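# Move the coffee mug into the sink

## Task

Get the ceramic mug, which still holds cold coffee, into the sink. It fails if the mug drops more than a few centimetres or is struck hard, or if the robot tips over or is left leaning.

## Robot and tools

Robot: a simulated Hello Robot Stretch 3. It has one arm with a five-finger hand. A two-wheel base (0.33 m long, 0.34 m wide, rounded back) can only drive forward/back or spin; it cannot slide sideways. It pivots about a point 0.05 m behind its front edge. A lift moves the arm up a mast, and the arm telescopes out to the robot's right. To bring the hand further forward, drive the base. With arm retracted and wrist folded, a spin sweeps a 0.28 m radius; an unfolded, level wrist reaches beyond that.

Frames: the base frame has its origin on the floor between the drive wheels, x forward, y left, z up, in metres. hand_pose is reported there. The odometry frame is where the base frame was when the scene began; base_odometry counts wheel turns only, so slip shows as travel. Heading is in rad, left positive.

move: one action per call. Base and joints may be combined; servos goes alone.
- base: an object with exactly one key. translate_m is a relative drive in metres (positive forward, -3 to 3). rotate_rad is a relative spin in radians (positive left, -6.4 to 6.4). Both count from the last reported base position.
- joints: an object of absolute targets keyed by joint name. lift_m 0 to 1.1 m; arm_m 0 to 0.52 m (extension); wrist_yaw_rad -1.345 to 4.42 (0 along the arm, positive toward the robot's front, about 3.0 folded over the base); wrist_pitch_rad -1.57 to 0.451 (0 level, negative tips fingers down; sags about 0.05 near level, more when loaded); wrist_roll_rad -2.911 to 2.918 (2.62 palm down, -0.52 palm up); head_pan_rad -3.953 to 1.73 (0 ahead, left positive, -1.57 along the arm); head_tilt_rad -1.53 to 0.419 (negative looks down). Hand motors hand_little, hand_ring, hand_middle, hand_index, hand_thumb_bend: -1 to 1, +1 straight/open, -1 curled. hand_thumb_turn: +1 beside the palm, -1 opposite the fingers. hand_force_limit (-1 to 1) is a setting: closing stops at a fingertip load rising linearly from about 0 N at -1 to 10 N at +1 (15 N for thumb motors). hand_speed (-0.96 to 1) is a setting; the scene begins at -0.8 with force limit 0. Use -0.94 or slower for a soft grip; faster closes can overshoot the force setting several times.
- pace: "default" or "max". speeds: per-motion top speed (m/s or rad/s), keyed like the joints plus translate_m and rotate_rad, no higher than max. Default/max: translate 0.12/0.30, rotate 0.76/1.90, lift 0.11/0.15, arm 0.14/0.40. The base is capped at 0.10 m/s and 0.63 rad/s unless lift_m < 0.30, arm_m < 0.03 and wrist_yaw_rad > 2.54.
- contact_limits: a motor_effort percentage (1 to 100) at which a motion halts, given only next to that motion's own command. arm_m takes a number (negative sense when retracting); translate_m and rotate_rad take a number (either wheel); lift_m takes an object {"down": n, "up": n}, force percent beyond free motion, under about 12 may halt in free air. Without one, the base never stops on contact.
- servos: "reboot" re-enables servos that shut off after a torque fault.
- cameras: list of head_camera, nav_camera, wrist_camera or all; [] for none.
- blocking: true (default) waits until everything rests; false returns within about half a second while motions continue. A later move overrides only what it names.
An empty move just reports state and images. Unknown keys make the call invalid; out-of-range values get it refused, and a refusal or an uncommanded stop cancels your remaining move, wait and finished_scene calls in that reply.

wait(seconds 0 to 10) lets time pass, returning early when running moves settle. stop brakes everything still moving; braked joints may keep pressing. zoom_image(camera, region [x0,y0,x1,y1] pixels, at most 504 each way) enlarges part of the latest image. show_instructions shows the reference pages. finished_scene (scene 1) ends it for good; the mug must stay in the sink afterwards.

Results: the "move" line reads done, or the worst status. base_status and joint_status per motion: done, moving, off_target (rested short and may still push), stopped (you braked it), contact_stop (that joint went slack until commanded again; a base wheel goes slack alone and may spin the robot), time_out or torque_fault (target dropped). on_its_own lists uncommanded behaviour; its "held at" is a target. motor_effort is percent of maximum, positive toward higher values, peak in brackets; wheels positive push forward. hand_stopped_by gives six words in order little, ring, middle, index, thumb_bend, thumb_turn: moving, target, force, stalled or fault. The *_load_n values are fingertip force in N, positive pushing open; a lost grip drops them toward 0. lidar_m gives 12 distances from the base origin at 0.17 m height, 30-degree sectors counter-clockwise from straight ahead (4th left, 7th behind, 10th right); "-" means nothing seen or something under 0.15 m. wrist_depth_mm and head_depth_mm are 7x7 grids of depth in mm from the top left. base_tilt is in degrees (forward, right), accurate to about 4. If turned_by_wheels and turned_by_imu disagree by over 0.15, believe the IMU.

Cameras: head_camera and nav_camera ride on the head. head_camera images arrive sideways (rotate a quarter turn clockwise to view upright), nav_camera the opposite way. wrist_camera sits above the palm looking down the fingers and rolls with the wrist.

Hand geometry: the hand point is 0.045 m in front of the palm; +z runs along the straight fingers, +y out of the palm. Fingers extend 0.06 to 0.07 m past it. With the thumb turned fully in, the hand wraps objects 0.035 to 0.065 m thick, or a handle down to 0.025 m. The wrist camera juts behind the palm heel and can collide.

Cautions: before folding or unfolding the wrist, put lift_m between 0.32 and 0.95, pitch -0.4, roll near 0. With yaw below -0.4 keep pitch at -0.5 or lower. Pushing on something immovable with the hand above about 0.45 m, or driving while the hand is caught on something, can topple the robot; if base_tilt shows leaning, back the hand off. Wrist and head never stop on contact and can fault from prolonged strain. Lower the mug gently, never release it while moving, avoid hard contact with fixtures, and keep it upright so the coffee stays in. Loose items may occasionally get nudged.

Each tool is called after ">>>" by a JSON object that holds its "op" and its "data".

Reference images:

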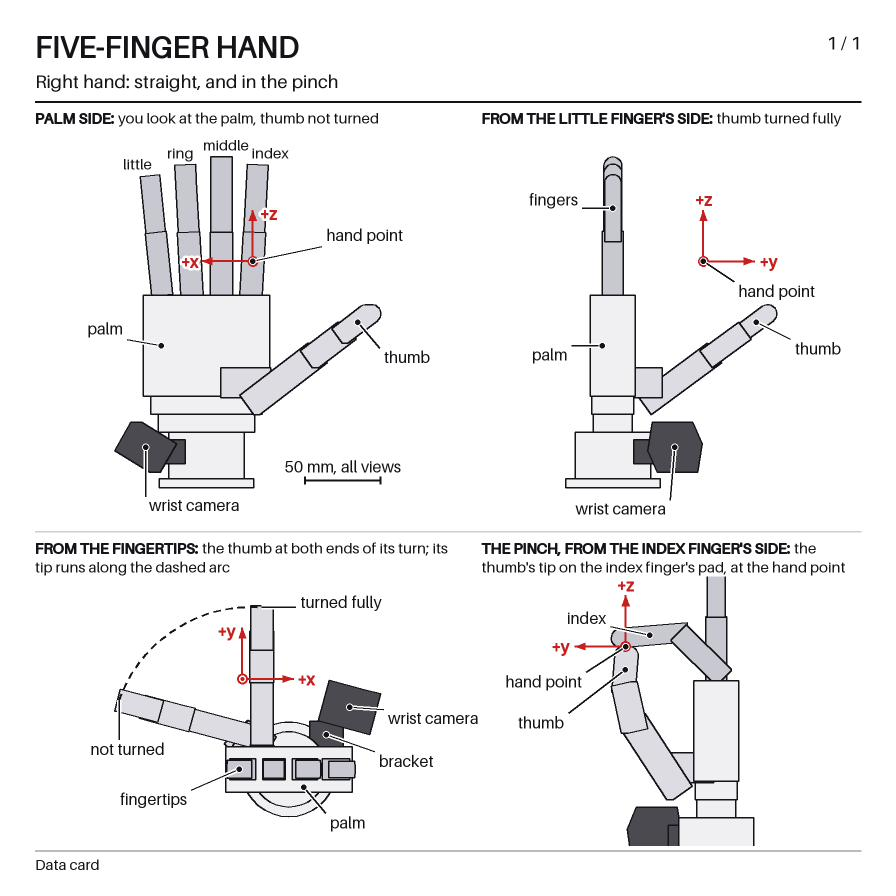

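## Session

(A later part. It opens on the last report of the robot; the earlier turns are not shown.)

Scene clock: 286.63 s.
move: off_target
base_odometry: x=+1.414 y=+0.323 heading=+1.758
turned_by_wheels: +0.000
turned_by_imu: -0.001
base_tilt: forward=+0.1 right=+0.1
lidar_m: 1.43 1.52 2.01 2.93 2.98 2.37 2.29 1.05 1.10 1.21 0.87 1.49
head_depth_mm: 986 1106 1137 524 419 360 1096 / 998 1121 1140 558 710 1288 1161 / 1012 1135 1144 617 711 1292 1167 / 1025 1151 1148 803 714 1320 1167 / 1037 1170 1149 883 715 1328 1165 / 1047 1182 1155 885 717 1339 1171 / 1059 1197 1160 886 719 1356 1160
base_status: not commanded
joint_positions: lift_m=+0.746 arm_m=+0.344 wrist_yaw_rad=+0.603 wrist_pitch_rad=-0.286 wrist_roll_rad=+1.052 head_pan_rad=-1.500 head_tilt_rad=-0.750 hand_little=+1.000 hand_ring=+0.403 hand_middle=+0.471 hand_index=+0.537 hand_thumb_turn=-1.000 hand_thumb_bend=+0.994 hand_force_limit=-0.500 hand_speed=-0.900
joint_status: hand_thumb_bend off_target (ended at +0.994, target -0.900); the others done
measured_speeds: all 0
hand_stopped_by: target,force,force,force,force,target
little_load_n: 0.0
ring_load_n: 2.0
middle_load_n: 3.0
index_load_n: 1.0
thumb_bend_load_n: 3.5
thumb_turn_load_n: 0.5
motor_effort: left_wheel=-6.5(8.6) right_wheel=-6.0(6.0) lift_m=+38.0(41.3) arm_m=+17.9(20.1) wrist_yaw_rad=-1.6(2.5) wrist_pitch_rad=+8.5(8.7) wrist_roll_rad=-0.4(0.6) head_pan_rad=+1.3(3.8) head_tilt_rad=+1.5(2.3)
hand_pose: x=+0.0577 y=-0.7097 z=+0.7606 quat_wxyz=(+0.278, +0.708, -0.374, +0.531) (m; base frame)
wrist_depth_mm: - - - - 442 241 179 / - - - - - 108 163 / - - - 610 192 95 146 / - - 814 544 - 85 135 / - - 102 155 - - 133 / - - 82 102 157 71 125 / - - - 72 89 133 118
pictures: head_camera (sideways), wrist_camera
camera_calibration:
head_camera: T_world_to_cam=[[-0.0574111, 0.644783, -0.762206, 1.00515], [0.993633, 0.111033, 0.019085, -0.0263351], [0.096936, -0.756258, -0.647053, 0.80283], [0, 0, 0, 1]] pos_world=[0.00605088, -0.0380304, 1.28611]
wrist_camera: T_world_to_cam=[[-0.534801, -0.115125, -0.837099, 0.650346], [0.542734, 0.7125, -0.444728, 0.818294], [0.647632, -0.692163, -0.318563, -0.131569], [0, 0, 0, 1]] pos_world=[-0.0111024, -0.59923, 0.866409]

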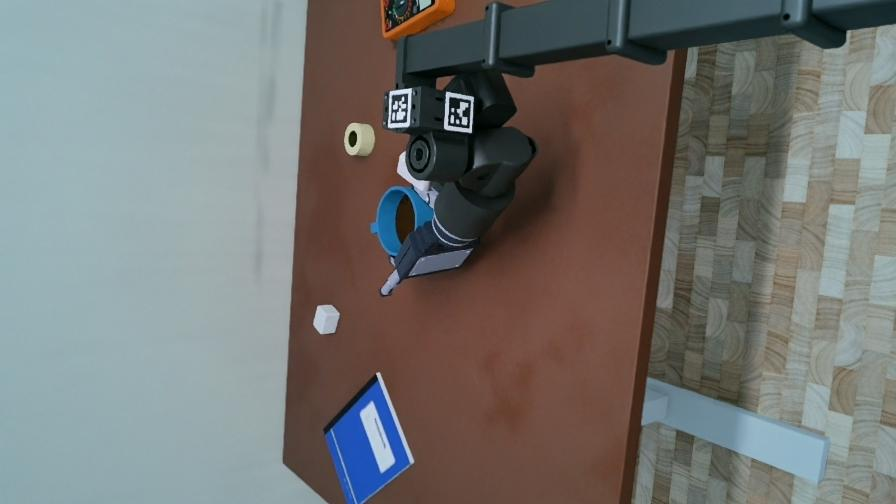

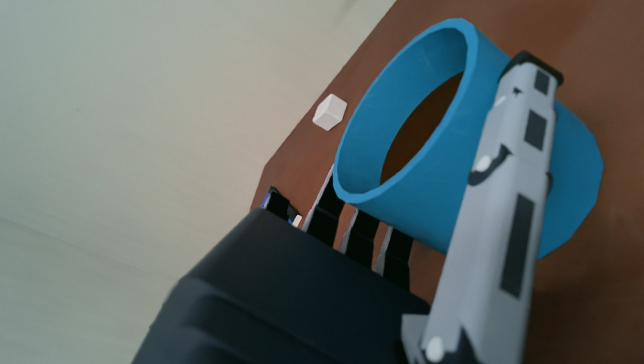

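>>> {"op": "move", "data": {"joints": {"hand_index": -0.95, "hand_middle": -0.95, "hand_ring": -0.95, "hand_thumb_bend": -0.95, "hand_speed": -0.94, "hand_force_limit": 0.2}, "cameras": ["head_camera","wrist_camera"]}}

>>> {"op": "zoom_image", "data": {"camera": "head_camera", "region": [350, 170, 510, 330]}}

Scene clock: 289.10 s.
move: off_target
base_odometry: x=+1.414 y=+0.323 heading=+1.758
turned_by_wheels: +0.000
turned_by_imu: +0.000
base_tilt: forward=+0.0 right=+0.0
lidar_m: 1.43 1.52 2.01 2.93 2.98 2.37 2.29 1.05 1.10 1.21 0.87 1.49
head_depth_mm: 987 1105 1132 524 419 360 1093 / 1000 1121 1139 558 712 1292 1165 / 1012 1136 1146 618 711 1290 1165 / 1025 1154 1144 799 713 1322 1167 / 1037 1167 1151 883 718 1325 1167 / 1050 1188 1157 885 717 1335 1169 / 1062 1199 1160 887 720 1355 1160
base_status: not commanded
joint_positions: lift_m=+0.746 arm_m=+0.344 wrist_yaw_rad=+0.603 wrist_pitch_rad=-0.286 wrist_roll_rad=+1.052 head_pan_rad=-1.500 head_tilt_rad=-0.750 hand_little=+1.000 hand_ring=+0.383 hand_middle=+0.456 hand_index=+0.517 hand_thumb_turn=-1.000 hand_thumb_bend=+0.987 hand_force_limit=+0.200 hand_speed=-0.940
joint_status: hand_ring off_target (ended at +0.383, target -0.950); hand_middle off_target (ended at +0.456, target -0.950); hand_index off_target (ended at +0.517, target -0.950); hand_thumb_bend off_target (ended at +0.987, target -0.950); the others done
measured_speeds: all 0
hand_stopped_by: target,force,force,force,force,target
little_load_n: 0.0
ring_load_n: 6.5
middle_load_n: 5.5
index_load_n: 7.5
thumb_bend_load_n: 8.5
thumb_turn_load_n: 1.5
motor_effort: left_wheel=-7.9(8.3) right_wheel=-5.5(5.8) lift_m=+37.0(37.5) arm_m=+16.9(17.9) wrist_yaw_rad=-2.1(2.2) wrist_pitch_rad=+8.6(8.6) wrist_roll_rad=-0.4(0.5) head_pan_rad=+1.8(3.2) head_tilt_rad=+1.7(2.1)
hand_pose: x=+0.0576 y=-0.7097 z=+0.7605 quat_wxyz=(+0.278, +0.708, -0.374, +0.530) (m; base frame)
wrist_depth_mm: - - - - 448 240 179 / - - - - - 108 162 / - - - 621 190 94 145 / - - 809 554 - 84 134 / - - 103 161 - - 133 / - - 82 103 134 71 125 / - - - 72 89 132 118
pictures: head_camera (sideways), wrist_camera
camera_calibration:
head_camera: T_world_to_cam=[[-0.0574111, 0.644783, -0.762206, 1.00515], [0.993633, 0.111033, 0.019085, -0.0263351], [0.096936, -0.756258, -0.647053, 0.80283], [0, 0, 0, 1]] pos_world=[0.00605088, -0.0380304, 1.28611]
wrist_camera: T_world_to_cam=[[-0.535022, -0.114834, -0.836997, 0.650442], [0.542631, 0.712639, -0.444631, 0.818221], [0.647536, -0.692068, -0.318965, -0.131097], [0, 0, 0, 1]] pos_world=[-0.0111015, -0.599132, 0.866409]

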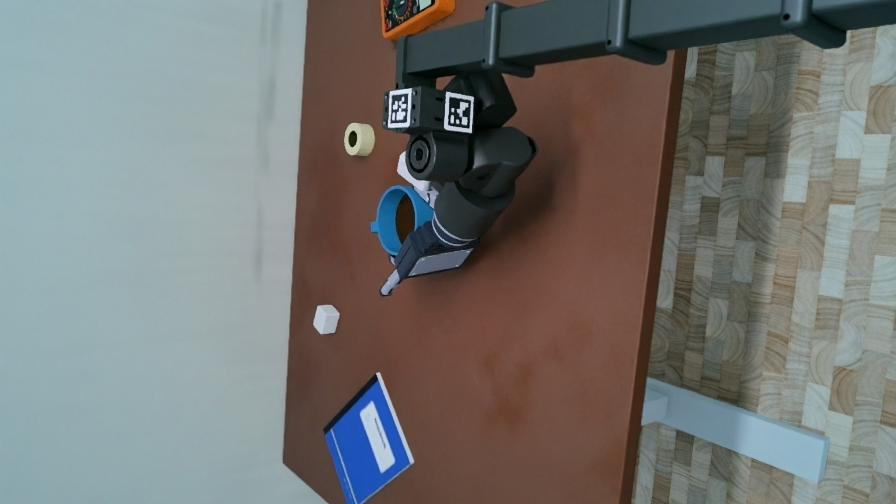

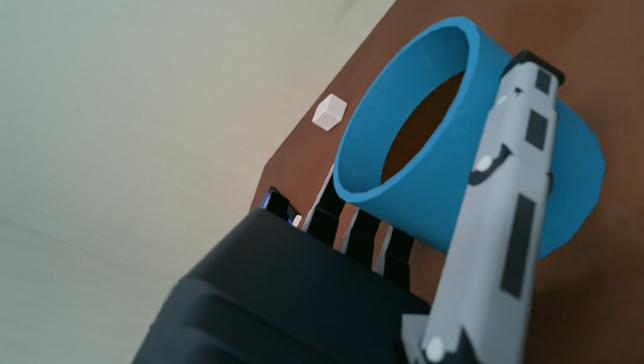

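Scaled by 3.150 from the camera's 896x504 image, which has a finer 1280x720 frame.

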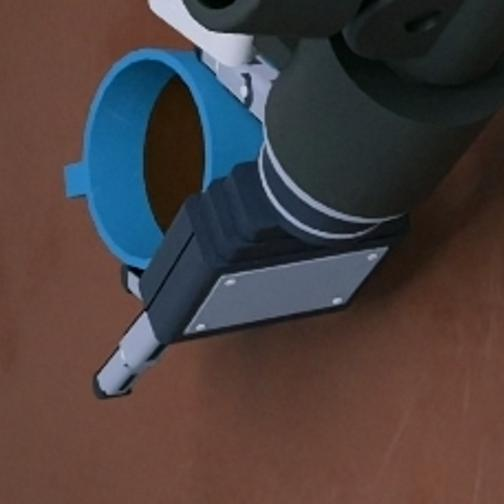

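>>> {"op": "move", "data": {"joints": {"lift_m": 0.766}, "speeds": {"lift_m": 0.03}, "cameras": ["head_camera","wrist_camera"]}}

>>> {"op": "zoom_image", "data": {"camera": "head_camera", "region": [350, 170, 510, 330]}}

Scene clock: 292.40 s.
move: done
base_odometry: x=+1.414 y=+0.323 heading=+1.758
turned_by_wheels: +0.000
turned_by_imu: +0.000
base_tilt: forward=+0.0 right=+0.1
lidar_m: 1.43 1.51 2.02 2.93 2.98 2.37 2.29 1.05 1.10 1.21 0.87 1.49
head_depth_mm: 987 1106 1139 476 404 363 1118 / 1000 1120 1140 548 710 1288 1163 / 1010 1136 1144 586 710 1292 1166 / 1025 1154 1150 795 713 1320 1168 / 1034 1167 1153 884 715 1328 1169 / 1046 1181 1157 884 717 1336 1169 / 1057 1197 1158 889 718 1359 1167
base_status: not commanded
joint_positions: lift_m=+0.766 arm_m=+0.344 wrist_yaw_rad=+0.603 wrist_pitch_rad=-0.329 wrist_roll_rad=+1.069 head_pan_rad=-1.500 head_tilt_rad=-0.750 hand_little=+1.000 hand_ring=+0.383 hand_middle=+0.456 hand_index=+0.516 hand_thumb_turn=-1.000 hand_thumb_bend=+0.987 hand_force_limit=+0.200 hand_speed=-0.940
joint_status: all done
measured_speeds: all 0
hand_stopped_by: target,force,force,force,force,target
little_load_n: 0.0
ring_load_n: 8.0
middle_load_n: 2.0
index_load_n: 0.0
thumb_bend_load_n: 6.5
thumb_turn_load_n: 7.0
motor_effort: left_wheel=-7.5(8.1) right_wheel=-5.6(6.0) lift_m=+43.3(46.6) arm_m=+16.3(17.3) wrist_yaw_rad=-1.7(2.4) wrist_pitch_rad=+16.6(16.7) wrist_roll_rad=-6.1(6.2) head_pan_rad=+1.7(3.0) head_tilt_rad=+1.5(1.9)
hand_pose: x=+0.0547 y=-0.7045 z=+0.7699 quat_wxyz=(+0.265, +0.716, -0.386, +0.517) (m; base frame)
wrist_depth_mm: - - - - 427 243 185 / - - - 538 - 110 170 / - - - 569 - 95 154 / - - 708 497 - 84 140 / - - 102 159 - - 136 / - - 82 102 134 71 134 / - - - 72 88 143 127
pictures: head_camera (sideways), wrist_camera
camera_calibration:
head_camera: T_world_to_cam=[[-0.0574111, 0.644783, -0.762206, 1.00515], [0.993633, 0.111033, 0.019085, -0.0263351], [0.096936, -0.756258, -0.647053, 0.80283], [0, 0, 0, 1]] pos_world=[0.00605088, -0.0380304, 1.28611]
wrist_camera: T_world_to_cam=[[-0.544714, -0.0746996, -0.835288, 0.684765], [0.54166, 0.729055, -0.41843, 0.81176], [0.640227, -0.680367, -0.356665, -0.0850127], [0, 0, 0, 1]] pos_world=[-0.0122691, -0.598506, 0.88132]

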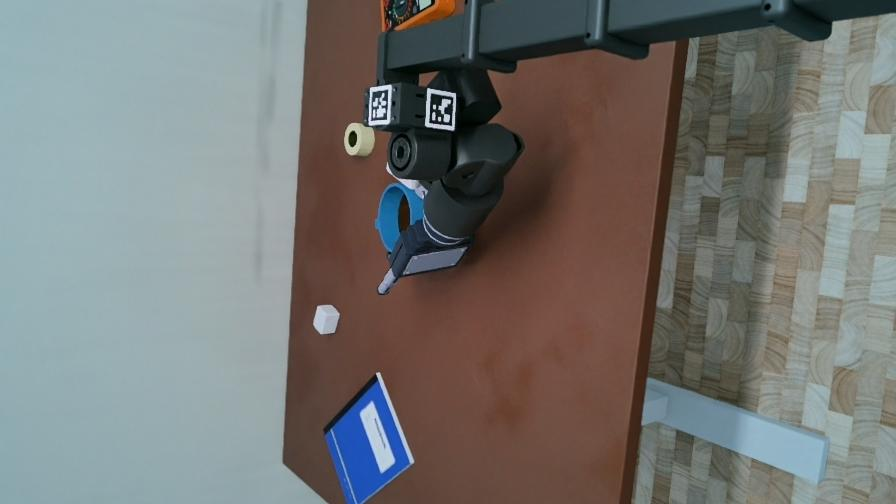

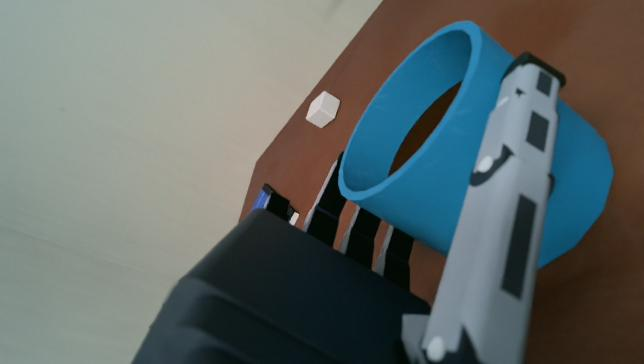

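Scaled by 3.150 from the camera's 896x504 image, which has a finer 1280x720 frame.

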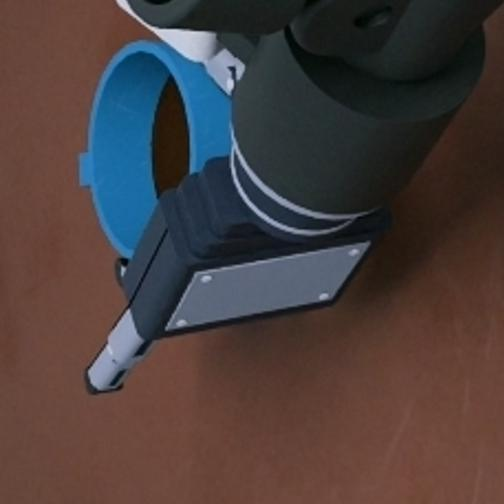

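>>> {"op": "move", "data": {"joints": {"lift_m": 0.79}, "speeds": {"lift_m": 0.03}, "cameras": ["head_camera","wrist_camera"]}}

>>> {"op": "zoom_image", "data": {"camera": "head_camera", "region": [350, 170, 510, 330]}}

Scene clock: 298.53 s.
move: done
base_odometry: x=+1.414 y=+0.323 heading=+1.758
turned_by_wheels: +0.000
turned_by_imu: +0.000
base_tilt: forward=+0.1 right=+0.0
lidar_m: 1.43 1.52 2.01 2.93 2.98 2.37 2.29 1.05 1.10 1.21 0.86 1.49
head_depth_mm: 989 1104 1137 453 384 640 1140 / 999 1122 1138 548 710 1287 1163 / 1014 1136 1143 594 712 1287 1166 / 1022 1153 1148 802 713 1321 1165 / 1036 1166 1149 884 716 1324 1164 / 1051 1185 1158 883 718 1331 1174 / 1061 1196 1160 888 718 1362 1163
base_status: not commanded
joint_positions: lift_m=+0.790 arm_m=+0.344 wrist_yaw_rad=+0.602 wrist_pitch_rad=-0.286 wrist_roll_rad=+1.057 head_pan_rad=-1.500 head_tilt_rad=-0.750 hand_little=+1.000 hand_ring=+0.382 hand_middle=+0.455 hand_index=+0.516 hand_thumb_turn=-1.000 hand_thumb_bend=+0.985 hand_force_limit=+0.200 hand_speed=-0.940
joint_status: all done
measured_speeds: all 0
hand_stopped_by: target,force,force,force,force,target
little_load_n: 0.0
ring_load_n: 0.0
middle_load_n: 0.0
index_load_n: 0.0
thumb_bend_load_n: 0.0
thumb_turn_load_n: 0.0
motor_effort: left_wheel=-7.7(8.6) right_wheel=-5.4(5.8) lift_m=+39.9(47.2) arm_m=+15.0(16.4) wrist_yaw_rad=-1.6(2.5) wrist_pitch_rad=+8.5(17.2) wrist_roll_rad=-2.3(6.5) head_pan_rad=+1.6(2.8) head_tilt_rad=+1.5(2.1)
hand_pose: x=+0.0577 y=-0.7095 z=+0.8043 quat_wxyz=(+0.276, +0.707, -0.376, +0.531) (m; base frame)
wrist_depth_mm: - - - - 469 330 232 / - - - - 445 113 211 / - - - 614 427 96 187 / - - - 196 202 85 - / - - 102 159 180 - - / - - 82 103 134 71 155 / - - - 72 89 174 154
pictures: head_camera (sideways), wrist_camera
camera_calibration:
head_camera: T_world_to_cam=[[-0.0574111, 0.644783, -0.762206, 1.00515], [0.993633, 0.111033, 0.019085, -0.0263351], [0.096936, -0.756258, -0.647053, 0.80283], [0, 0, 0, 1]] pos_world=[0.00605088, -0.0380304, 1.28611]
wrist_camera: T_world_to_cam=[[-0.531467, -0.111607, -0.839694, 0.691316], [0.545859, 0.712897, -0.440245, 0.83405], [0.64775, -0.692331, -0.31796, -0.118164], [0, 0, 0, 1]] pos_world=[-0.0113214, -0.599244, 0.910109]

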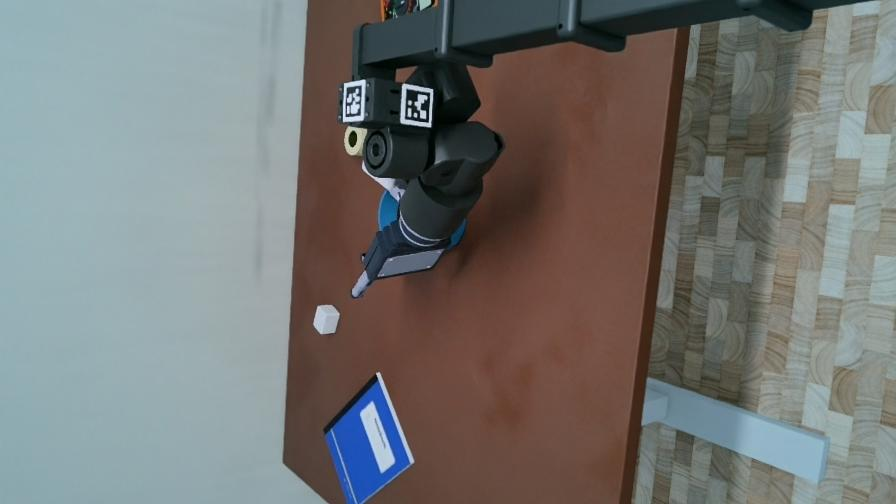

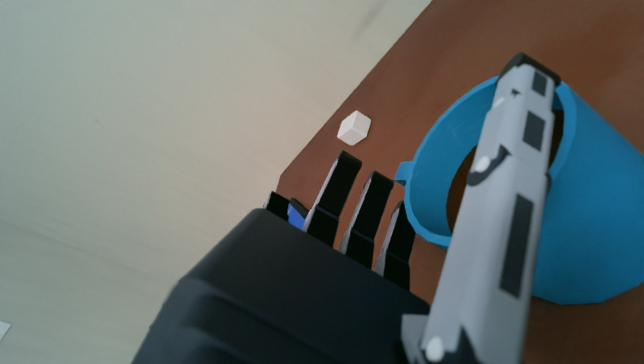

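Scaled by 3.150 from the camera's 896x504 image, which has a finer 1280x720 frame.

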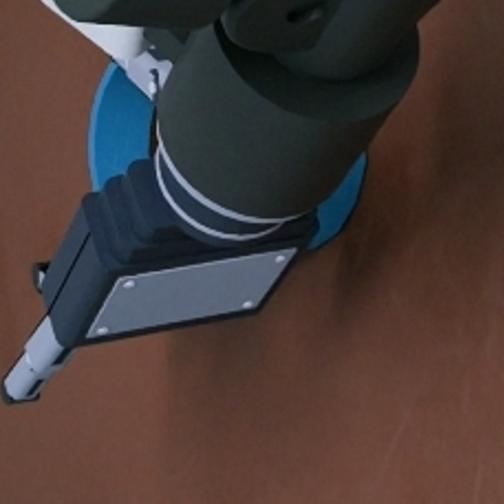

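>>> {"op": "move", "data": {"joints": {"lift_m": 0.85}}}

>>> {"op": "move", "data": {"joints": {"arm_m": 0.15, "hand_index": 1, "hand_middle": 1, "hand_ring": 1, "hand_thumb_bend": 1, "hand_speed": 0}, "pace": "max", "cameras": ["head_camera","wrist_camera"]}}

>>> {"op": "zoom_image", "data": {"camera": "head_camera", "region": [350, 150, 510, 310]}}

Scene clock: 301.83 s.
move: done
base_odometry: x=+1.414 y=+0.323 heading=+1.758
turned_by_wheels: +0.000
turned_by_imu: +0.000
base_tilt: forward=+0.0 right=+0.1
lidar_m: 1.43 1.52 2.01 2.93 2.98 2.36 2.29 1.05 1.10 1.21 0.86 1.49
head_depth_mm: 987 1105 475 498 690 1259 1158 / 999 1124 475 797 711 1290 1158 / 1013 1134 1095 800 712 1288 1163 / 1023 1154 1147 829 716 1321 1164 / 1033 1170 1103 882 715 1324 1171 / 1050 1183 1154 885 715 1338 1172 / 1063 1197 1160 887 718 1358 1164
base_status: not commanded
joint_positions: lift_m=+0.850 arm_m=+0.344 wrist_yaw_rad=+0.602 wrist_pitch_rad=-0.285 wrist_roll_rad=+1.057 head_pan_rad=-1.500 head_tilt_rad=-0.750 hand_little=+1.000 hand_ring=+0.382 hand_middle=+0.455 hand_index=+0.516 hand_thumb_turn=-1.000 hand_thumb_bend=+0.985 hand_force_limit=+0.200 hand_speed=-0.940
joint_status: all done
measured_speeds: all 0
hand_stopped_by: target,force,force,force,force,target
little_load_n: 0.0
ring_load_n: 0.0
middle_load_n: 0.0
index_load_n: 0.0
thumb_bend_load_n: 0.0
thumb_turn_load_n: 0.5
motor_effort: left_wheel=-7.8(8.7) right_wheel=-5.3(5.6) lift_m=+39.8(44.4) arm_m=+14.9(15.7) wrist_yaw_rad=-2.0(2.2) wrist_pitch_rad=+8.3(8.6) wrist_roll_rad=-2.3(2.4) head_pan_rad=+1.1(2.3) head_tilt_rad=+1.4(2.2)
hand_pose: x=+0.0578 y=-0.7096 z=+0.8645 quat_wxyz=(+0.277, +0.707, -0.376, +0.532) (m; base frame)
wrist_depth_mm: - - - - - 421 302 / - - - - 529 112 283 / - - - - 512 96 263 / - - - 188 451 86 195 / - - 103 159 191 85 183 / - - 82 102 134 71 - / - - - 72 89 229 204
pictures: none

Scene clock: 303.50 s.
move: done
base_odometry: x=+1.414 y=+0.323 heading=+1.758
turned_by_wheels: +0.000
turned_by_imu: +0.000
base_tilt: forward=+0.0 right=+0.0
lidar_m: 1.43 1.52 2.00 2.93 2.98 2.37 2.29 1.05 1.10 1.21 0.86 1.49
head_depth_mm: 987 1110 1138 336 348 1259 1161 / 999 1122 1147 349 357 1289 1160 / 1014 1135 1146 824 380 1293 1164 / 1019 1153 1147 821 660 1326 1169 / 1031 1167 1150 829 715 1330 1165 / 1045 1186 1157 887 719 1334 1169 / 1060 1196 1162 888 720 1363 1164
base_status: not commanded
joint_positions: lift_m=+0.850 arm_m=+0.150 wrist_yaw_rad=+0.602 wrist_pitch_rad=-0.284 wrist_roll_rad=+1.056 head_pan_rad=-1.500 head_tilt_rad=-0.750 hand_little=+1.000 hand_ring=+1.000 hand_middle=+1.000 hand_index=+1.000 hand_thumb_turn=-1.000 hand_thumb_bend=+1.000 hand_force_limit=+0.200 hand_speed=+0.000
joint_status: all done
measured_speeds: all 0
hand_stopped_by: target,target,target,target,target,target
little_load_n: 0.0
ring_load_n: 0.0
middle_load_n: 0.0
index_load_n: 0.0
thumb_bend_load_n: 0.0
thumb_turn_load_n: 0.0
motor_effort: left_wheel=-7.6(8.5) right_wheel=-5.1(5.4) lift_m=+37.6(39.5) arm_m=-19.9(24.8) wrist_yaw_rad=-0.5(1.8) wrist_pitch_rad=+8.4(8.5) wrist_roll_rad=-1.9(2.3) head_pan_rad=+1.5(3.3) head_tilt_rad=+2.0(2.1)
hand_pose: x=+0.0576 y=-0.5158 z=+0.8647 quat_wxyz=(+0.277, +0.707, -0.376, +0.532) (m; base frame)
wrist_depth_mm: - - - - 621 382 311 / - - - - 615 109 281 / - - - 861 535 95 264 / - - - 885 491 85 249 / - - 103 180 443 86 232 / - - 82 102 123 72 219 / - - - 72 89 231 205
pictures: head_camera (sideways), wrist_camera
camera_calibration:
head_camera: T_world_to_cam=[[-0.0573748, 0.644513, -0.762438, 1.00543], [0.993635, 0.11102, 0.0190758, -0.0263238], [0.0969403, -0.75649, -0.646781, 0.802469], [0, 0, 0, 1]] pos_world=[0.00605114, -0.0380318, 1.2861]
wrist_camera: T_world_to_cam=[[-0.531361, -0.112858, -0.839594, 0.762864], [0.546356, 0.711768, -0.441453, 0.723024], [0.647418, -0.693288, -0.316545, 0.0335969], [0, 0, 0, 1]] pos_world=[-0.0114231, -0.405238, 0.970312]

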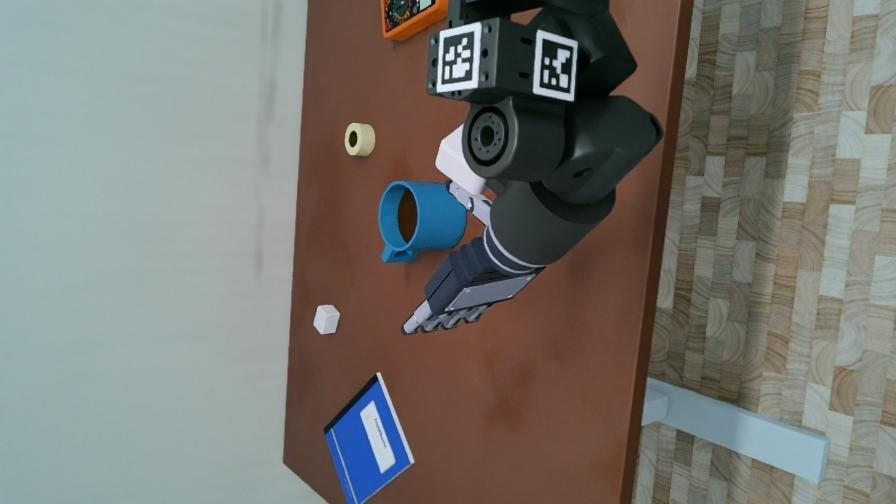

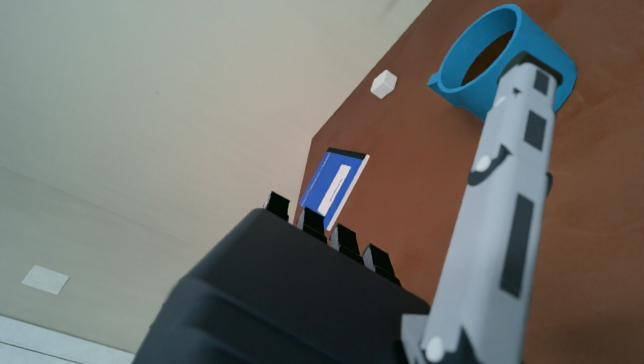

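Scaled by 3.150 from the camera's 896x504 image, which has a finer 1280x720 frame.

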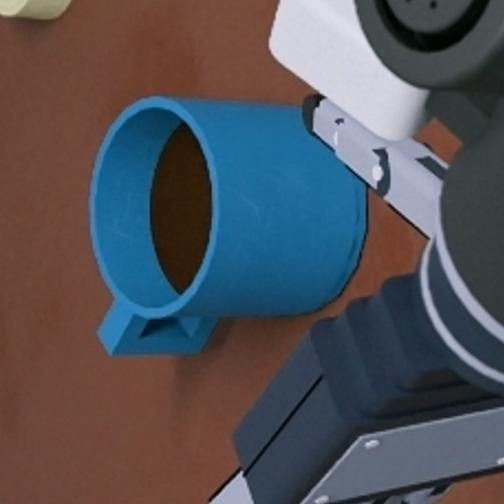

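>>> {"op": "move", "data": {"base": {"translate_m": -0.1}, "joints": {"wrist_yaw_rad": 1.047, "wrist_roll_rad": 1.05, "arm_m": 0.25, "hand_force_limit": -0.7, "hand_speed": -0.92}}}

>>> {"op": "move", "data": {"joints": {"lift_m": 0.75}, "cameras": ["head_camera","wrist_camera"]}}

>>> {"op": "zoom_image", "data": {"camera": "head_camera", "region": [350, 200, 550, 400]}}

Scene clock: 365.30 s.
move: done
base_odometry: x=+1.432 y=+0.225 heading=+1.758
turned_by_wheels: +0.000
turned_by_imu: -0.001
base_tilt: forward=+0.0 right=+0.1
lidar_m: 1.53 1.62 2.07 2.92 2.93 2.26 2.19 1.01 0.98 1.21 0.92 1.60
head_depth_mm: 987 1107 1137 397 692 1256 1160 / 1000 1123 1144 415 711 1289 1164 / 1011 1138 1144 465 712 1292 1163 / 1024 1154 1150 510 715 1320 1166 / 1037 1168 1152 574 717 1327 1168 / 1048 1185 1158 830 718 1358 1167 / 1059 1203 1161 890 718 1328 1170
base_status: done
joint_positions: lift_m=+0.850 arm_m=+0.250 wrist_yaw_rad=+1.045 wrist_pitch_rad=-0.284 wrist_roll_rad=+1.056 head_pan_rad=-1.500 head_tilt_rad=-0.750 hand_little=+1.000 hand_ring=+1.000 hand_middle=+1.000 hand_index=+1.000 hand_thumb_turn=-1.000 hand_thumb_bend=+1.000 hand_force_limit=-0.700 hand_speed=-0.920
joint_status: all done
measured_speeds: all 0
hand_stopped_by: target,target,target,target,target,target
little_load_n: 0.0
ring_load_n: 0.0
middle_load_n: 0.0
index_load_n: 0.0
thumb_bend_load_n: 0.0
thumb_turn_load_n: 0.0
motor_effort: left_wheel=-5.5(12.4) right_wheel=-6.6(11.0) lift_m=+21.1(24.3) arm_m=+22.5(23.4) wrist_yaw_rad=+2.3(6.2) wrist_pitch_rad=+8.2(8.5) wrist_roll_rad=-1.8(6.4) head_pan_rad=+0.4(2.5) head_tilt_rad=-0.4(1.6)
hand_pose: x=+0.1447 y=-0.5606 z=+0.8647 quat_wxyz=(+0.154, +0.772, -0.211, +0.580) (m; base frame)
wrist_depth_mm: - - - - 647 461 254 / - - - - 558 108 - / - - - - 505 95 255 / - - - 729 486 85 248 / - - 102 186 434 85 231 / - - 82 102 123 71 219 / - - - 72 89 231 205
pictures: none

Scene clock: 367.03 s.
move: done
base_odometry: x=+1.432 y=+0.225 heading=+1.758
turned_by_wheels: +0.000
turned_by_imu: +0.000
base_tilt: forward=+0.0 right=+0.0
lidar_m: 1.53 1.62 2.07 2.92 2.91 2.27 2.19 1.00 0.98 1.21 0.92 1.59
head_depth_mm: 984 1108 1138 867 412 363 1118 / 1000 1122 1145 878 523 1288 1163 / 1013 1135 1145 881 538 1290 1165 / 1021 1153 1151 855 590 1321 1165 / 1035 1168 1155 853 679 1329 1171 / 1045 1182 1158 885 718 1355 1167 / 1058 1195 1166 890 721 1333 1173
base_status: not commanded
joint_positions: lift_m=+0.750 arm_m=+0.250 wrist_yaw_rad=+1.045 wrist_pitch_rad=-0.284 wrist_roll_rad=+1.056 head_pan_rad=-1.500 head_tilt_rad=-0.750 hand_little=+1.000 hand_ring=+1.000 hand_middle=+1.000 hand_index=+1.000 hand_thumb_turn=-1.000 hand_thumb_bend=+1.000 hand_force_limit=-0.700 hand_speed=-0.920
joint_status: all done
measured_speeds: all 0
hand_stopped_by: target,target,target,target,target,target
little_load_n: 0.0
ring_load_n: 0.0
middle_load_n: 0.0
index_load_n: 0.0
thumb_bend_load_n: 0.0
thumb_turn_load_n: 0.5
motor_effort: left_wheel=-4.8(5.4) right_wheel=-6.4(6.6) lift_m=+21.8(24.7) arm_m=+20.7(21.9) wrist_yaw_rad=+2.6(3.0) wrist_pitch_rad=+8.3(8.4) wrist_roll_rad=-1.8(2.0) head_pan_rad=+1.7(2.4) head_tilt_rad=-0.3(1.6)
hand_pose: x=+0.1447 y=-0.5606 z=+0.7647 quat_wxyz=(+0.154, +0.772, -0.211, +0.580) (m; base frame)
wrist_depth_mm: - - - - 444 - 183 / - - - - 355 113 171 / - - - 531 311 95 163 / - - - 438 285 85 147 / - - 102 185 260 - 137 / - - 82 103 123 71 130 / - - - 72 89 137 122
pictures: head_camera (sideways), wrist_camera
camera_calibration:
head_camera: T_world_to_cam=[[-0.0573748, 0.644513, -0.762438, 1.00543], [0.993635, 0.11102, 0.0190758, -0.0263238], [0.0969403, -0.75649, -0.646781, 0.802469], [0, 0, 0, 1]] pos_world=[0.00605114, -0.0380318, 1.2861]
wrist_camera: T_world_to_cam=[[-0.431789, -0.329935, -0.839465, 0.583882], [0.188486, 0.877143, -0.441694, 0.807916], [0.882061, -0.348946, -0.316553, 0.0736435], [0, 0, 0, 1]] pos_world=[0.0348753, -0.490317, 0.870312]

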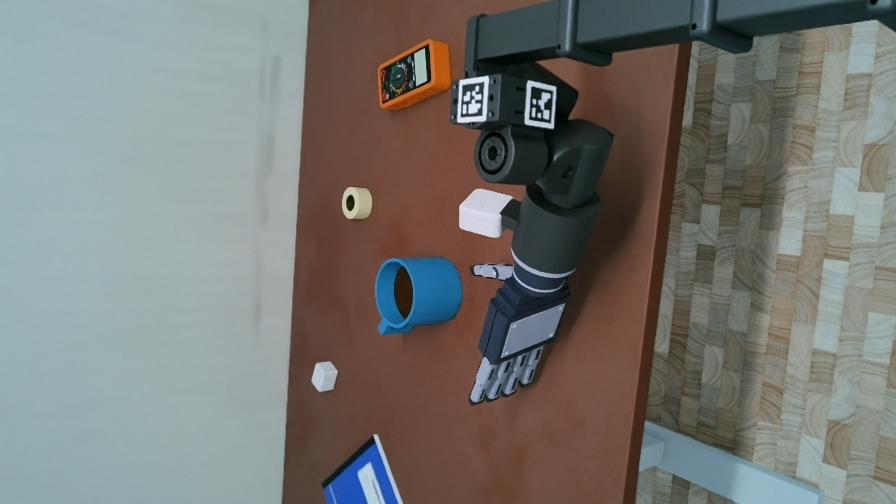

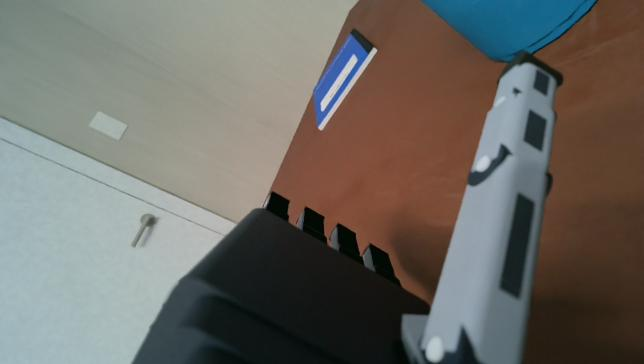

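Scaled by 2.520 from the camera's 896x504 image, which has a finer 1280x720 frame.

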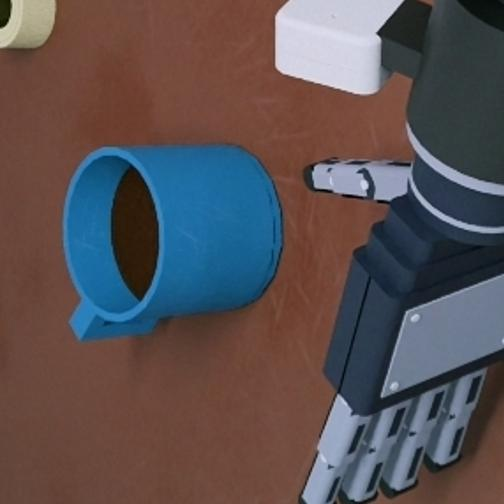

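>>> {"op": "move", "data": {"base": {"translate_m": -0.011}, "joints": {"arm_m": 0.35, "lift_m": 0.745}, "cameras": ["head_camera","wrist_camera"]}}

>>> {"op": "zoom_image", "data": {"camera": "head_camera", "region": [350, 200, 550, 400]}}

Scene clock: 373.77 s.
move: done
base_odometry: x=+1.434 y=+0.214 heading=+1.758
turned_by_wheels: +0.000
turned_by_imu: +0.000
base_tilt: forward=+0.0 right=+0.1
lidar_m: 1.54 1.63 2.07 2.93 2.90 2.25 2.18 1.69 0.97 1.21 0.92 1.60
head_depth_mm: 986 1107 1140 526 420 361 1098 / 999 1126 1142 560 712 1291 1161 / 1010 1134 1146 611 711 1294 1165 / 1020 1149 1149 691 715 1321 1166 / 1035 1163 1153 802 718 1326 1172 / 1044 1183 1158 885 719 1362 1170 / 1054 1197 1162 887 719 1327 1172
base_status: done
joint_positions: lift_m=+0.745 arm_m=+0.350 wrist_yaw_rad=+1.045 wrist_pitch_rad=-0.284 wrist_roll_rad=+1.056 head_pan_rad=-1.500 head_tilt_rad=-0.750 hand_little=+1.000 hand_ring=+1.000 hand_middle=+1.000 hand_index=+1.000 hand_thumb_turn=-1.000 hand_thumb_bend=+1.000 hand_force_limit=-0.700 hand_speed=-0.920
joint_status: all done
measured_speeds: all 0
hand_stopped_by: target,target,target,target,target,target
little_load_n: 0.0
ring_load_n: -0.5
middle_load_n: 0.0
index_load_n: 0.0
thumb_bend_load_n: 0.0
thumb_turn_load_n: 0.5
motor_effort: left_wheel=-5.6(9.4) right_wheel=-7.2(11.3) lift_m=+22.5(26.3) arm_m=+21.5(23.6) wrist_yaw_rad=+2.3(2.8) wrist_pitch_rad=+8.4(8.4) wrist_roll_rad=-1.8(2.0) head_pan_rad=-0.1(1.8) head_tilt_rad=-0.7(2.0)
hand_pose: x=+0.1447 y=-0.6606 z=+0.7597 quat_wxyz=(+0.154, +0.772, -0.211, +0.580) (m; base frame)
wrist_depth_mm: - - - - - - 178 / - - - - - 106 158 / - - - 618 - 95 152 / - - - 410 281 85 142 / - - 102 185 249 85 132 / - - 82 102 123 72 125 / - - - 72 88 132 117
pictures: head_camera (sideways), wrist_camera
camera_calibration:
head_camera: T_world_to_cam=[[-0.0573748, 0.644513, -0.762438, 1.00543], [0.993635, 0.11102, 0.0190758, -0.0263238], [0.0969403, -0.75649, -0.646781, 0.802469], [0, 0, 0, 1]] pos_world=[0.00605114, -0.0380318, 1.2861]
wrist_camera: T_world_to_cam=[[-0.431733, -0.330161, -0.839405, 0.546548], [0.188221, 0.877141, -0.441811, 0.893512], [0.882145, -0.348738, -0.316548, 0.0371932], [0, 0, 0, 1]] pos_world=[0.0349758, -0.590316, 0.865312]

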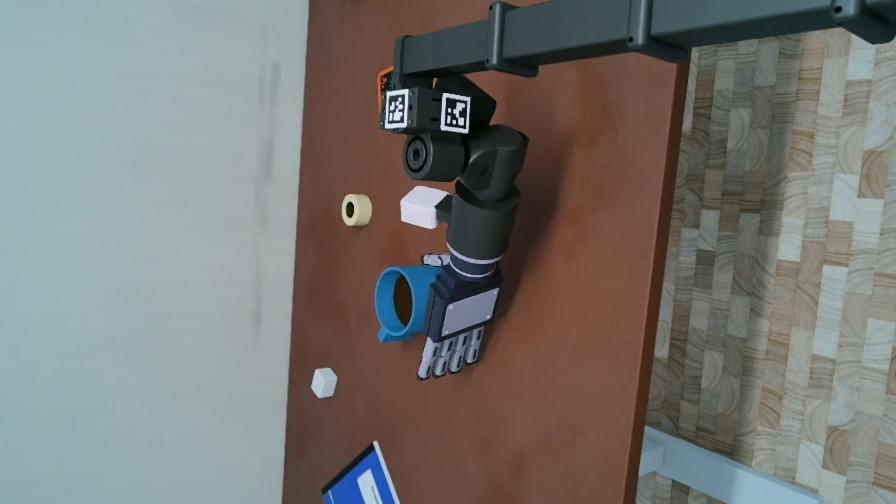

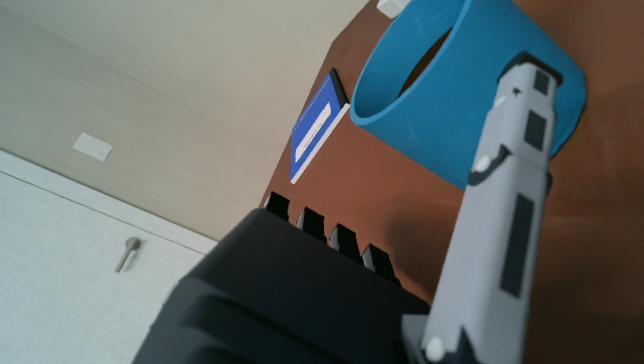

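Scaled by 2.520 from the camera's 896x504 image, which has a finer 1280x720 frame.

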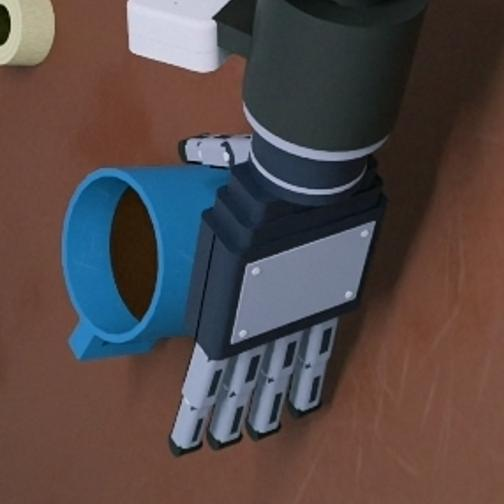

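>>> {"op": "move", "data": {"joints": {"arm_m": 0.402}, "speeds": {"arm_m": 0.05}, "cameras": ["head_camera","wrist_camera"]}}

>>> {"op": "zoom_image", "data": {"camera": "head_camera", "region": [350, 230, 510, 390]}}

Scene clock: 380.67 s.
move: done
base_odometry: x=+1.434 y=+0.214 heading=+1.758
turned_by_wheels: +0.000
turned_by_imu: +0.000
base_tilt: forward=+0.0 right=+0.0
lidar_m: 1.54 1.63 2.07 2.93 2.91 2.26 2.18 1.70 0.97 1.21 0.92 1.60
head_depth_mm: 985 1106 1139 525 420 361 1094 / 998 1122 1146 633 711 1289 1162 / 1013 1137 1146 655 712 1291 1166 / 1021 1151 1150 801 716 1321 1166 / 1033 1167 1155 822 716 1325 1171 / 1046 1180 1159 886 719 1360 1170 / 1058 1199 1163 887 719 1329 1170
base_status: not commanded
joint_positions: lift_m=+0.745 arm_m=+0.402 wrist_yaw_rad=+1.045 wrist_pitch_rad=-0.284 wrist_roll_rad=+1.056 head_pan_rad=-1.500 head_tilt_rad=-0.750 hand_little=+1.000 hand_ring=+1.000 hand_middle=+1.000 hand_index=+1.000 hand_thumb_turn=-1.000 hand_thumb_bend=+1.000 hand_force_limit=-0.700 hand_speed=-0.920
joint_status: all done
measured_speeds: all 0
hand_stopped_by: target,target,target,target,target,target
little_load_n: 0.0
ring_load_n: 0.5
middle_load_n: 0.0
index_load_n: 0.0
thumb_bend_load_n: 0.0
thumb_turn_load_n: 0.5
motor_effort: left_wheel=-5.0(6.4) right_wheel=-7.1(7.5) lift_m=+24.5(24.7) arm_m=+21.5(24.7) wrist_yaw_rad=+2.2(2.9) wrist_pitch_rad=+8.4(8.4) wrist_roll_rad=-1.8(1.9) head_pan_rad=+0.5(1.6) head_tilt_rad=-1.8(2.5)
hand_pose: x=+0.1447 y=-0.7126 z=+0.7597 quat_wxyz=(+0.154, +0.772, -0.211, +0.580) (m; base frame)
wrist_depth_mm: - - - - 382 246 178 / - - - 713 - 109 161 / - - - 703 - 95 152 / - - - - - 85 139 / - - 102 165 - 83 132 / - - 82 102 123 71 124 / - - - 72 89 132 117
pictures: head_camera (sideways), wrist_camera
camera_calibration:
head_camera: T_world_to_cam=[[-0.0573748, 0.644513, -0.762438, 1.00543], [0.993635, 0.11102, 0.0190758, -0.0263238], [0.0969403, -0.75649, -0.646781, 0.802469], [0, 0, 0, 1]] pos_world=[0.00605114, -0.0380318, 1.2861]
wrist_camera: T_world_to_cam=[[-0.431733, -0.330161, -0.839405, 0.52938], [0.188221, 0.877141, -0.441811, 0.939123], [0.882145, -0.348738, -0.316548, 0.0190588], [0, 0, 0, 1]] pos_world=[0.0349758, -0.642316, 0.865312]

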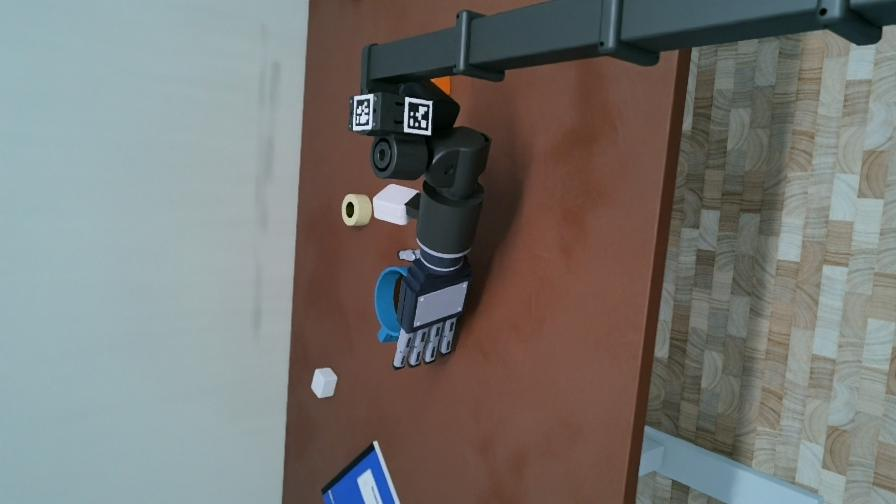

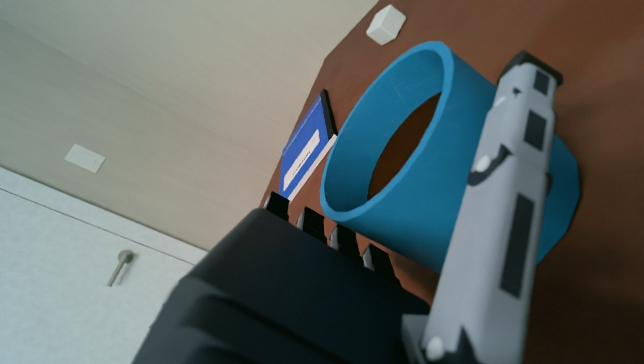

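Scaled by 3.150 from the camera's 896x504 image, which has a finer 1280x720 frame.

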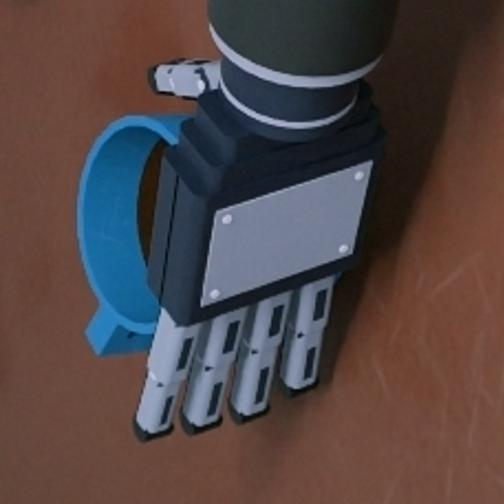

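>>> {"op": "move", "data": {"joints": {"arm_m": 0.31}}}

>>> {"op": "move", "data": {"base": {"translate_m": -0.018}, "joints": {"wrist_yaw_rad": 1.239}, "cameras": ["head_camera","wrist_camera"]}}

>>> {"op": "zoom_image", "data": {"camera": "head_camera", "region": [350, 230, 510, 390]}}

Scene clock: 388.60 s.
move: done
base_odometry: x=+1.434 y=+0.214 heading=+1.758
turned_by_wheels: +0.000
turned_by_imu: +0.000
base_tilt: forward=+0.0 right=+0.0
lidar_m: 1.54 1.63 2.07 2.93 2.91 2.25 2.18 1.70 0.97 1.21 0.92 1.60
head_depth_mm: 987 1105 1135 793 420 361 1094 / 997 1119 1140 525 692 1288 1161 / 1013 1136 1148 632 674 1294 1165 / 1020 1151 1150 837 694 1322 1167 / 1033 1166 1155 804 717 1324 1168 / 1045 1181 1156 887 720 1358 1172 / 1058 1198 1167 889 721 1328 1170
base_status: not commanded
joint_positions: lift_m=+0.745 arm_m=+0.310 wrist_yaw_rad=+1.045 wrist_pitch_rad=-0.284 wrist_roll_rad=+1.056 head_pan_rad=-1.500 head_tilt_rad=-0.750 hand_little=+1.000 hand_ring=+1.000 hand_middle=+1.000 hand_index=+1.000 hand_thumb_turn=-1.000 hand_thumb_bend=+1.000 hand_force_limit=-0.700 hand_speed=-0.920
joint_status: all done
measured_speeds: all 0
hand_stopped_by: target,target,target,target,target,target
little_load_n: 0.0
ring_load_n: 0.0
middle_load_n: 0.0
index_load_n: 0.0
thumb_bend_load_n: -0.5
thumb_turn_load_n: 0.0
motor_effort: left_wheel=-6.2(6.7) right_wheel=-6.9(7.4) lift_m=+27.5(27.5) arm_m=-21.1(23.4) wrist_yaw_rad=+2.3(3.0) wrist_pitch_rad=+8.2(8.4) wrist_roll_rad=-1.8(1.9) head_pan_rad=-0.4(1.7) head_tilt_rad=-2.5(3.7)
hand_pose: x=+0.1447 y=-0.6206 z=+0.7597 quat_wxyz=(+0.154, +0.772, -0.211, +0.580) (m; base frame)
wrist_depth_mm: - - - 739 - - 170 / - - - - - 105 161 / - - - 489 308 95 155 / - - - 429 276 85 142 / - - 103 185 247 85 133 / - - 82 103 123 71 125 / - - - 72 89 132 117
pictures: none

Scene clock: 389.67 s.
move: done
base_odometry: x=+1.437 y=+0.197 heading=+1.758
turned_by_wheels: +0.000
turned_by_imu: +0.000
base_tilt: forward=+0.0 right=+0.0
lidar_m: 1.56 1.65 2.08 2.93 2.89 2.23 2.16 1.69 0.96 1.21 0.93 1.61
head_depth_mm: 986 1105 1137 796 421 361 1094 / 1001 1120 1141 524 693 1284 1160 / 1013 1137 1141 825 677 1292 1164 / 1019 1151 1149 854 680 1300 1167 / 1035 1164 1153 846 690 1325 1169 / 1044 1181 1159 887 718 1330 1172 / 1061 1196 1165 888 719 1327 1168
base_status: done
joint_positions: lift_m=+0.745 arm_m=+0.310 wrist_yaw_rad=+1.236 wrist_pitch_rad=-0.284 wrist_roll_rad=+1.056 head_pan_rad=-1.500 head_tilt_rad=-0.750 hand_little=+1.000 hand_ring=+1.000 hand_middle=+1.000 hand_index=+1.000 hand_thumb_turn=-1.000 hand_thumb_bend=+1.000 hand_force_limit=-0.700 hand_speed=-0.920
joint_status: all done
measured_speeds: all 0
hand_stopped_by: target,target,target,target,target,target
little_load_n: 0.0
ring_load_n: 0.0
middle_load_n: 0.0
index_load_n: 0.0
thumb_bend_load_n: 0.0
thumb_turn_load_n: 0.0
motor_effort: left_wheel=-5.1(9.7) right_wheel=-6.1(11.2) lift_m=+27.4(28.0) arm_m=-20.6(21.6) wrist_yaw_rad=+3.0(6.3) wrist_pitch_rad=+8.3(8.4) wrist_roll_rad=-1.8(1.9) head_pan_rad=-1.3(1.8) head_tilt_rad=-3.1(3.4)
hand_pose: x=+0.1732 y=-0.5860 z=+0.7597 quat_wxyz=(+0.098, +0.789, -0.136, +0.592) (m; base frame)
wrist_depth_mm: - - - - 387 - 162 / - - - - 339 112 160 / - - - 532 301 95 155 / - - - 429 274 85 142 / - - 103 185 247 85 133 / - - 82 102 123 71 124 / - - - 72 89 132 117
pictures: head_camera (sideways), wrist_camera
camera_calibration:
head_camera: T_world_to_cam=[[-0.0573748, 0.644513, -0.762438, 1.00543], [0.993635, 0.11102, 0.0190758, -0.0263238], [0.0969403, -0.75649, -0.646781, 0.802469], [0, 0, 0, 1]] pos_world=[0.00605114, -0.0380318, 1.2861]
wrist_camera: T_world_to_cam=[[-0.361048, -0.406212, -0.839426, 0.526661], [0.0179464, 0.89695, -0.441768, 0.863784], [0.932375, -0.174564, -0.316551, 0.131502], [0, 0, 0, 1]] pos_world=[0.0520384, -0.537879, 0.865312]

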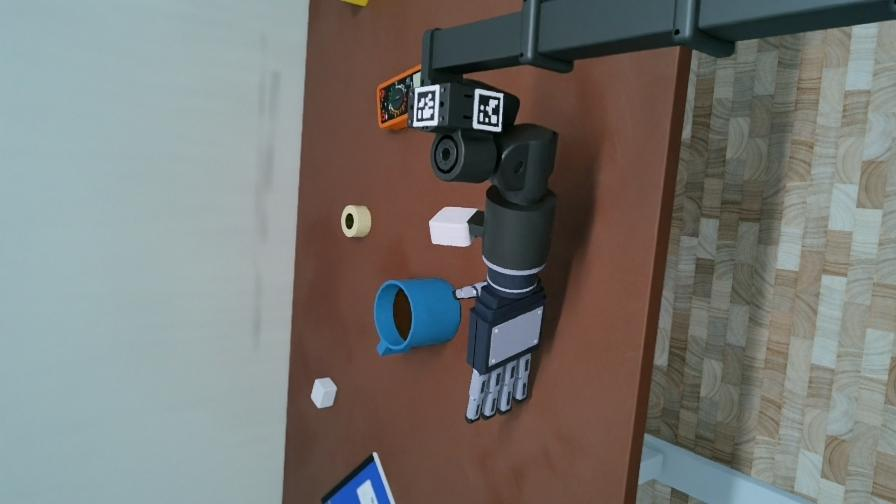

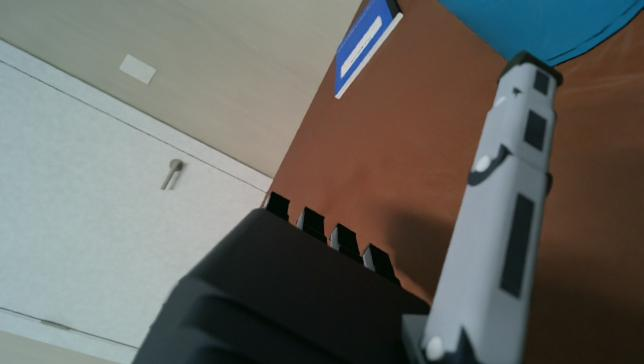

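Scaled by 3.150 from the camera's 896x504 image, which has a finer 1280x720 frame.

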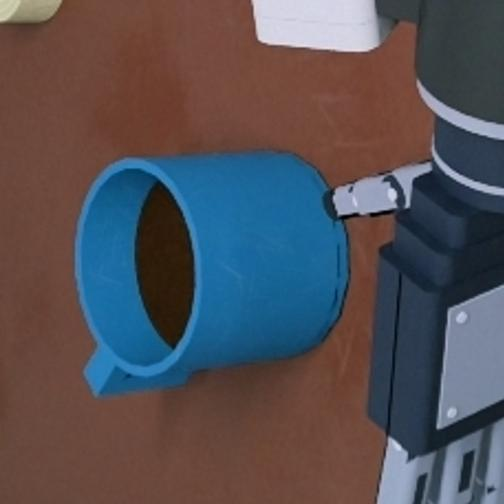

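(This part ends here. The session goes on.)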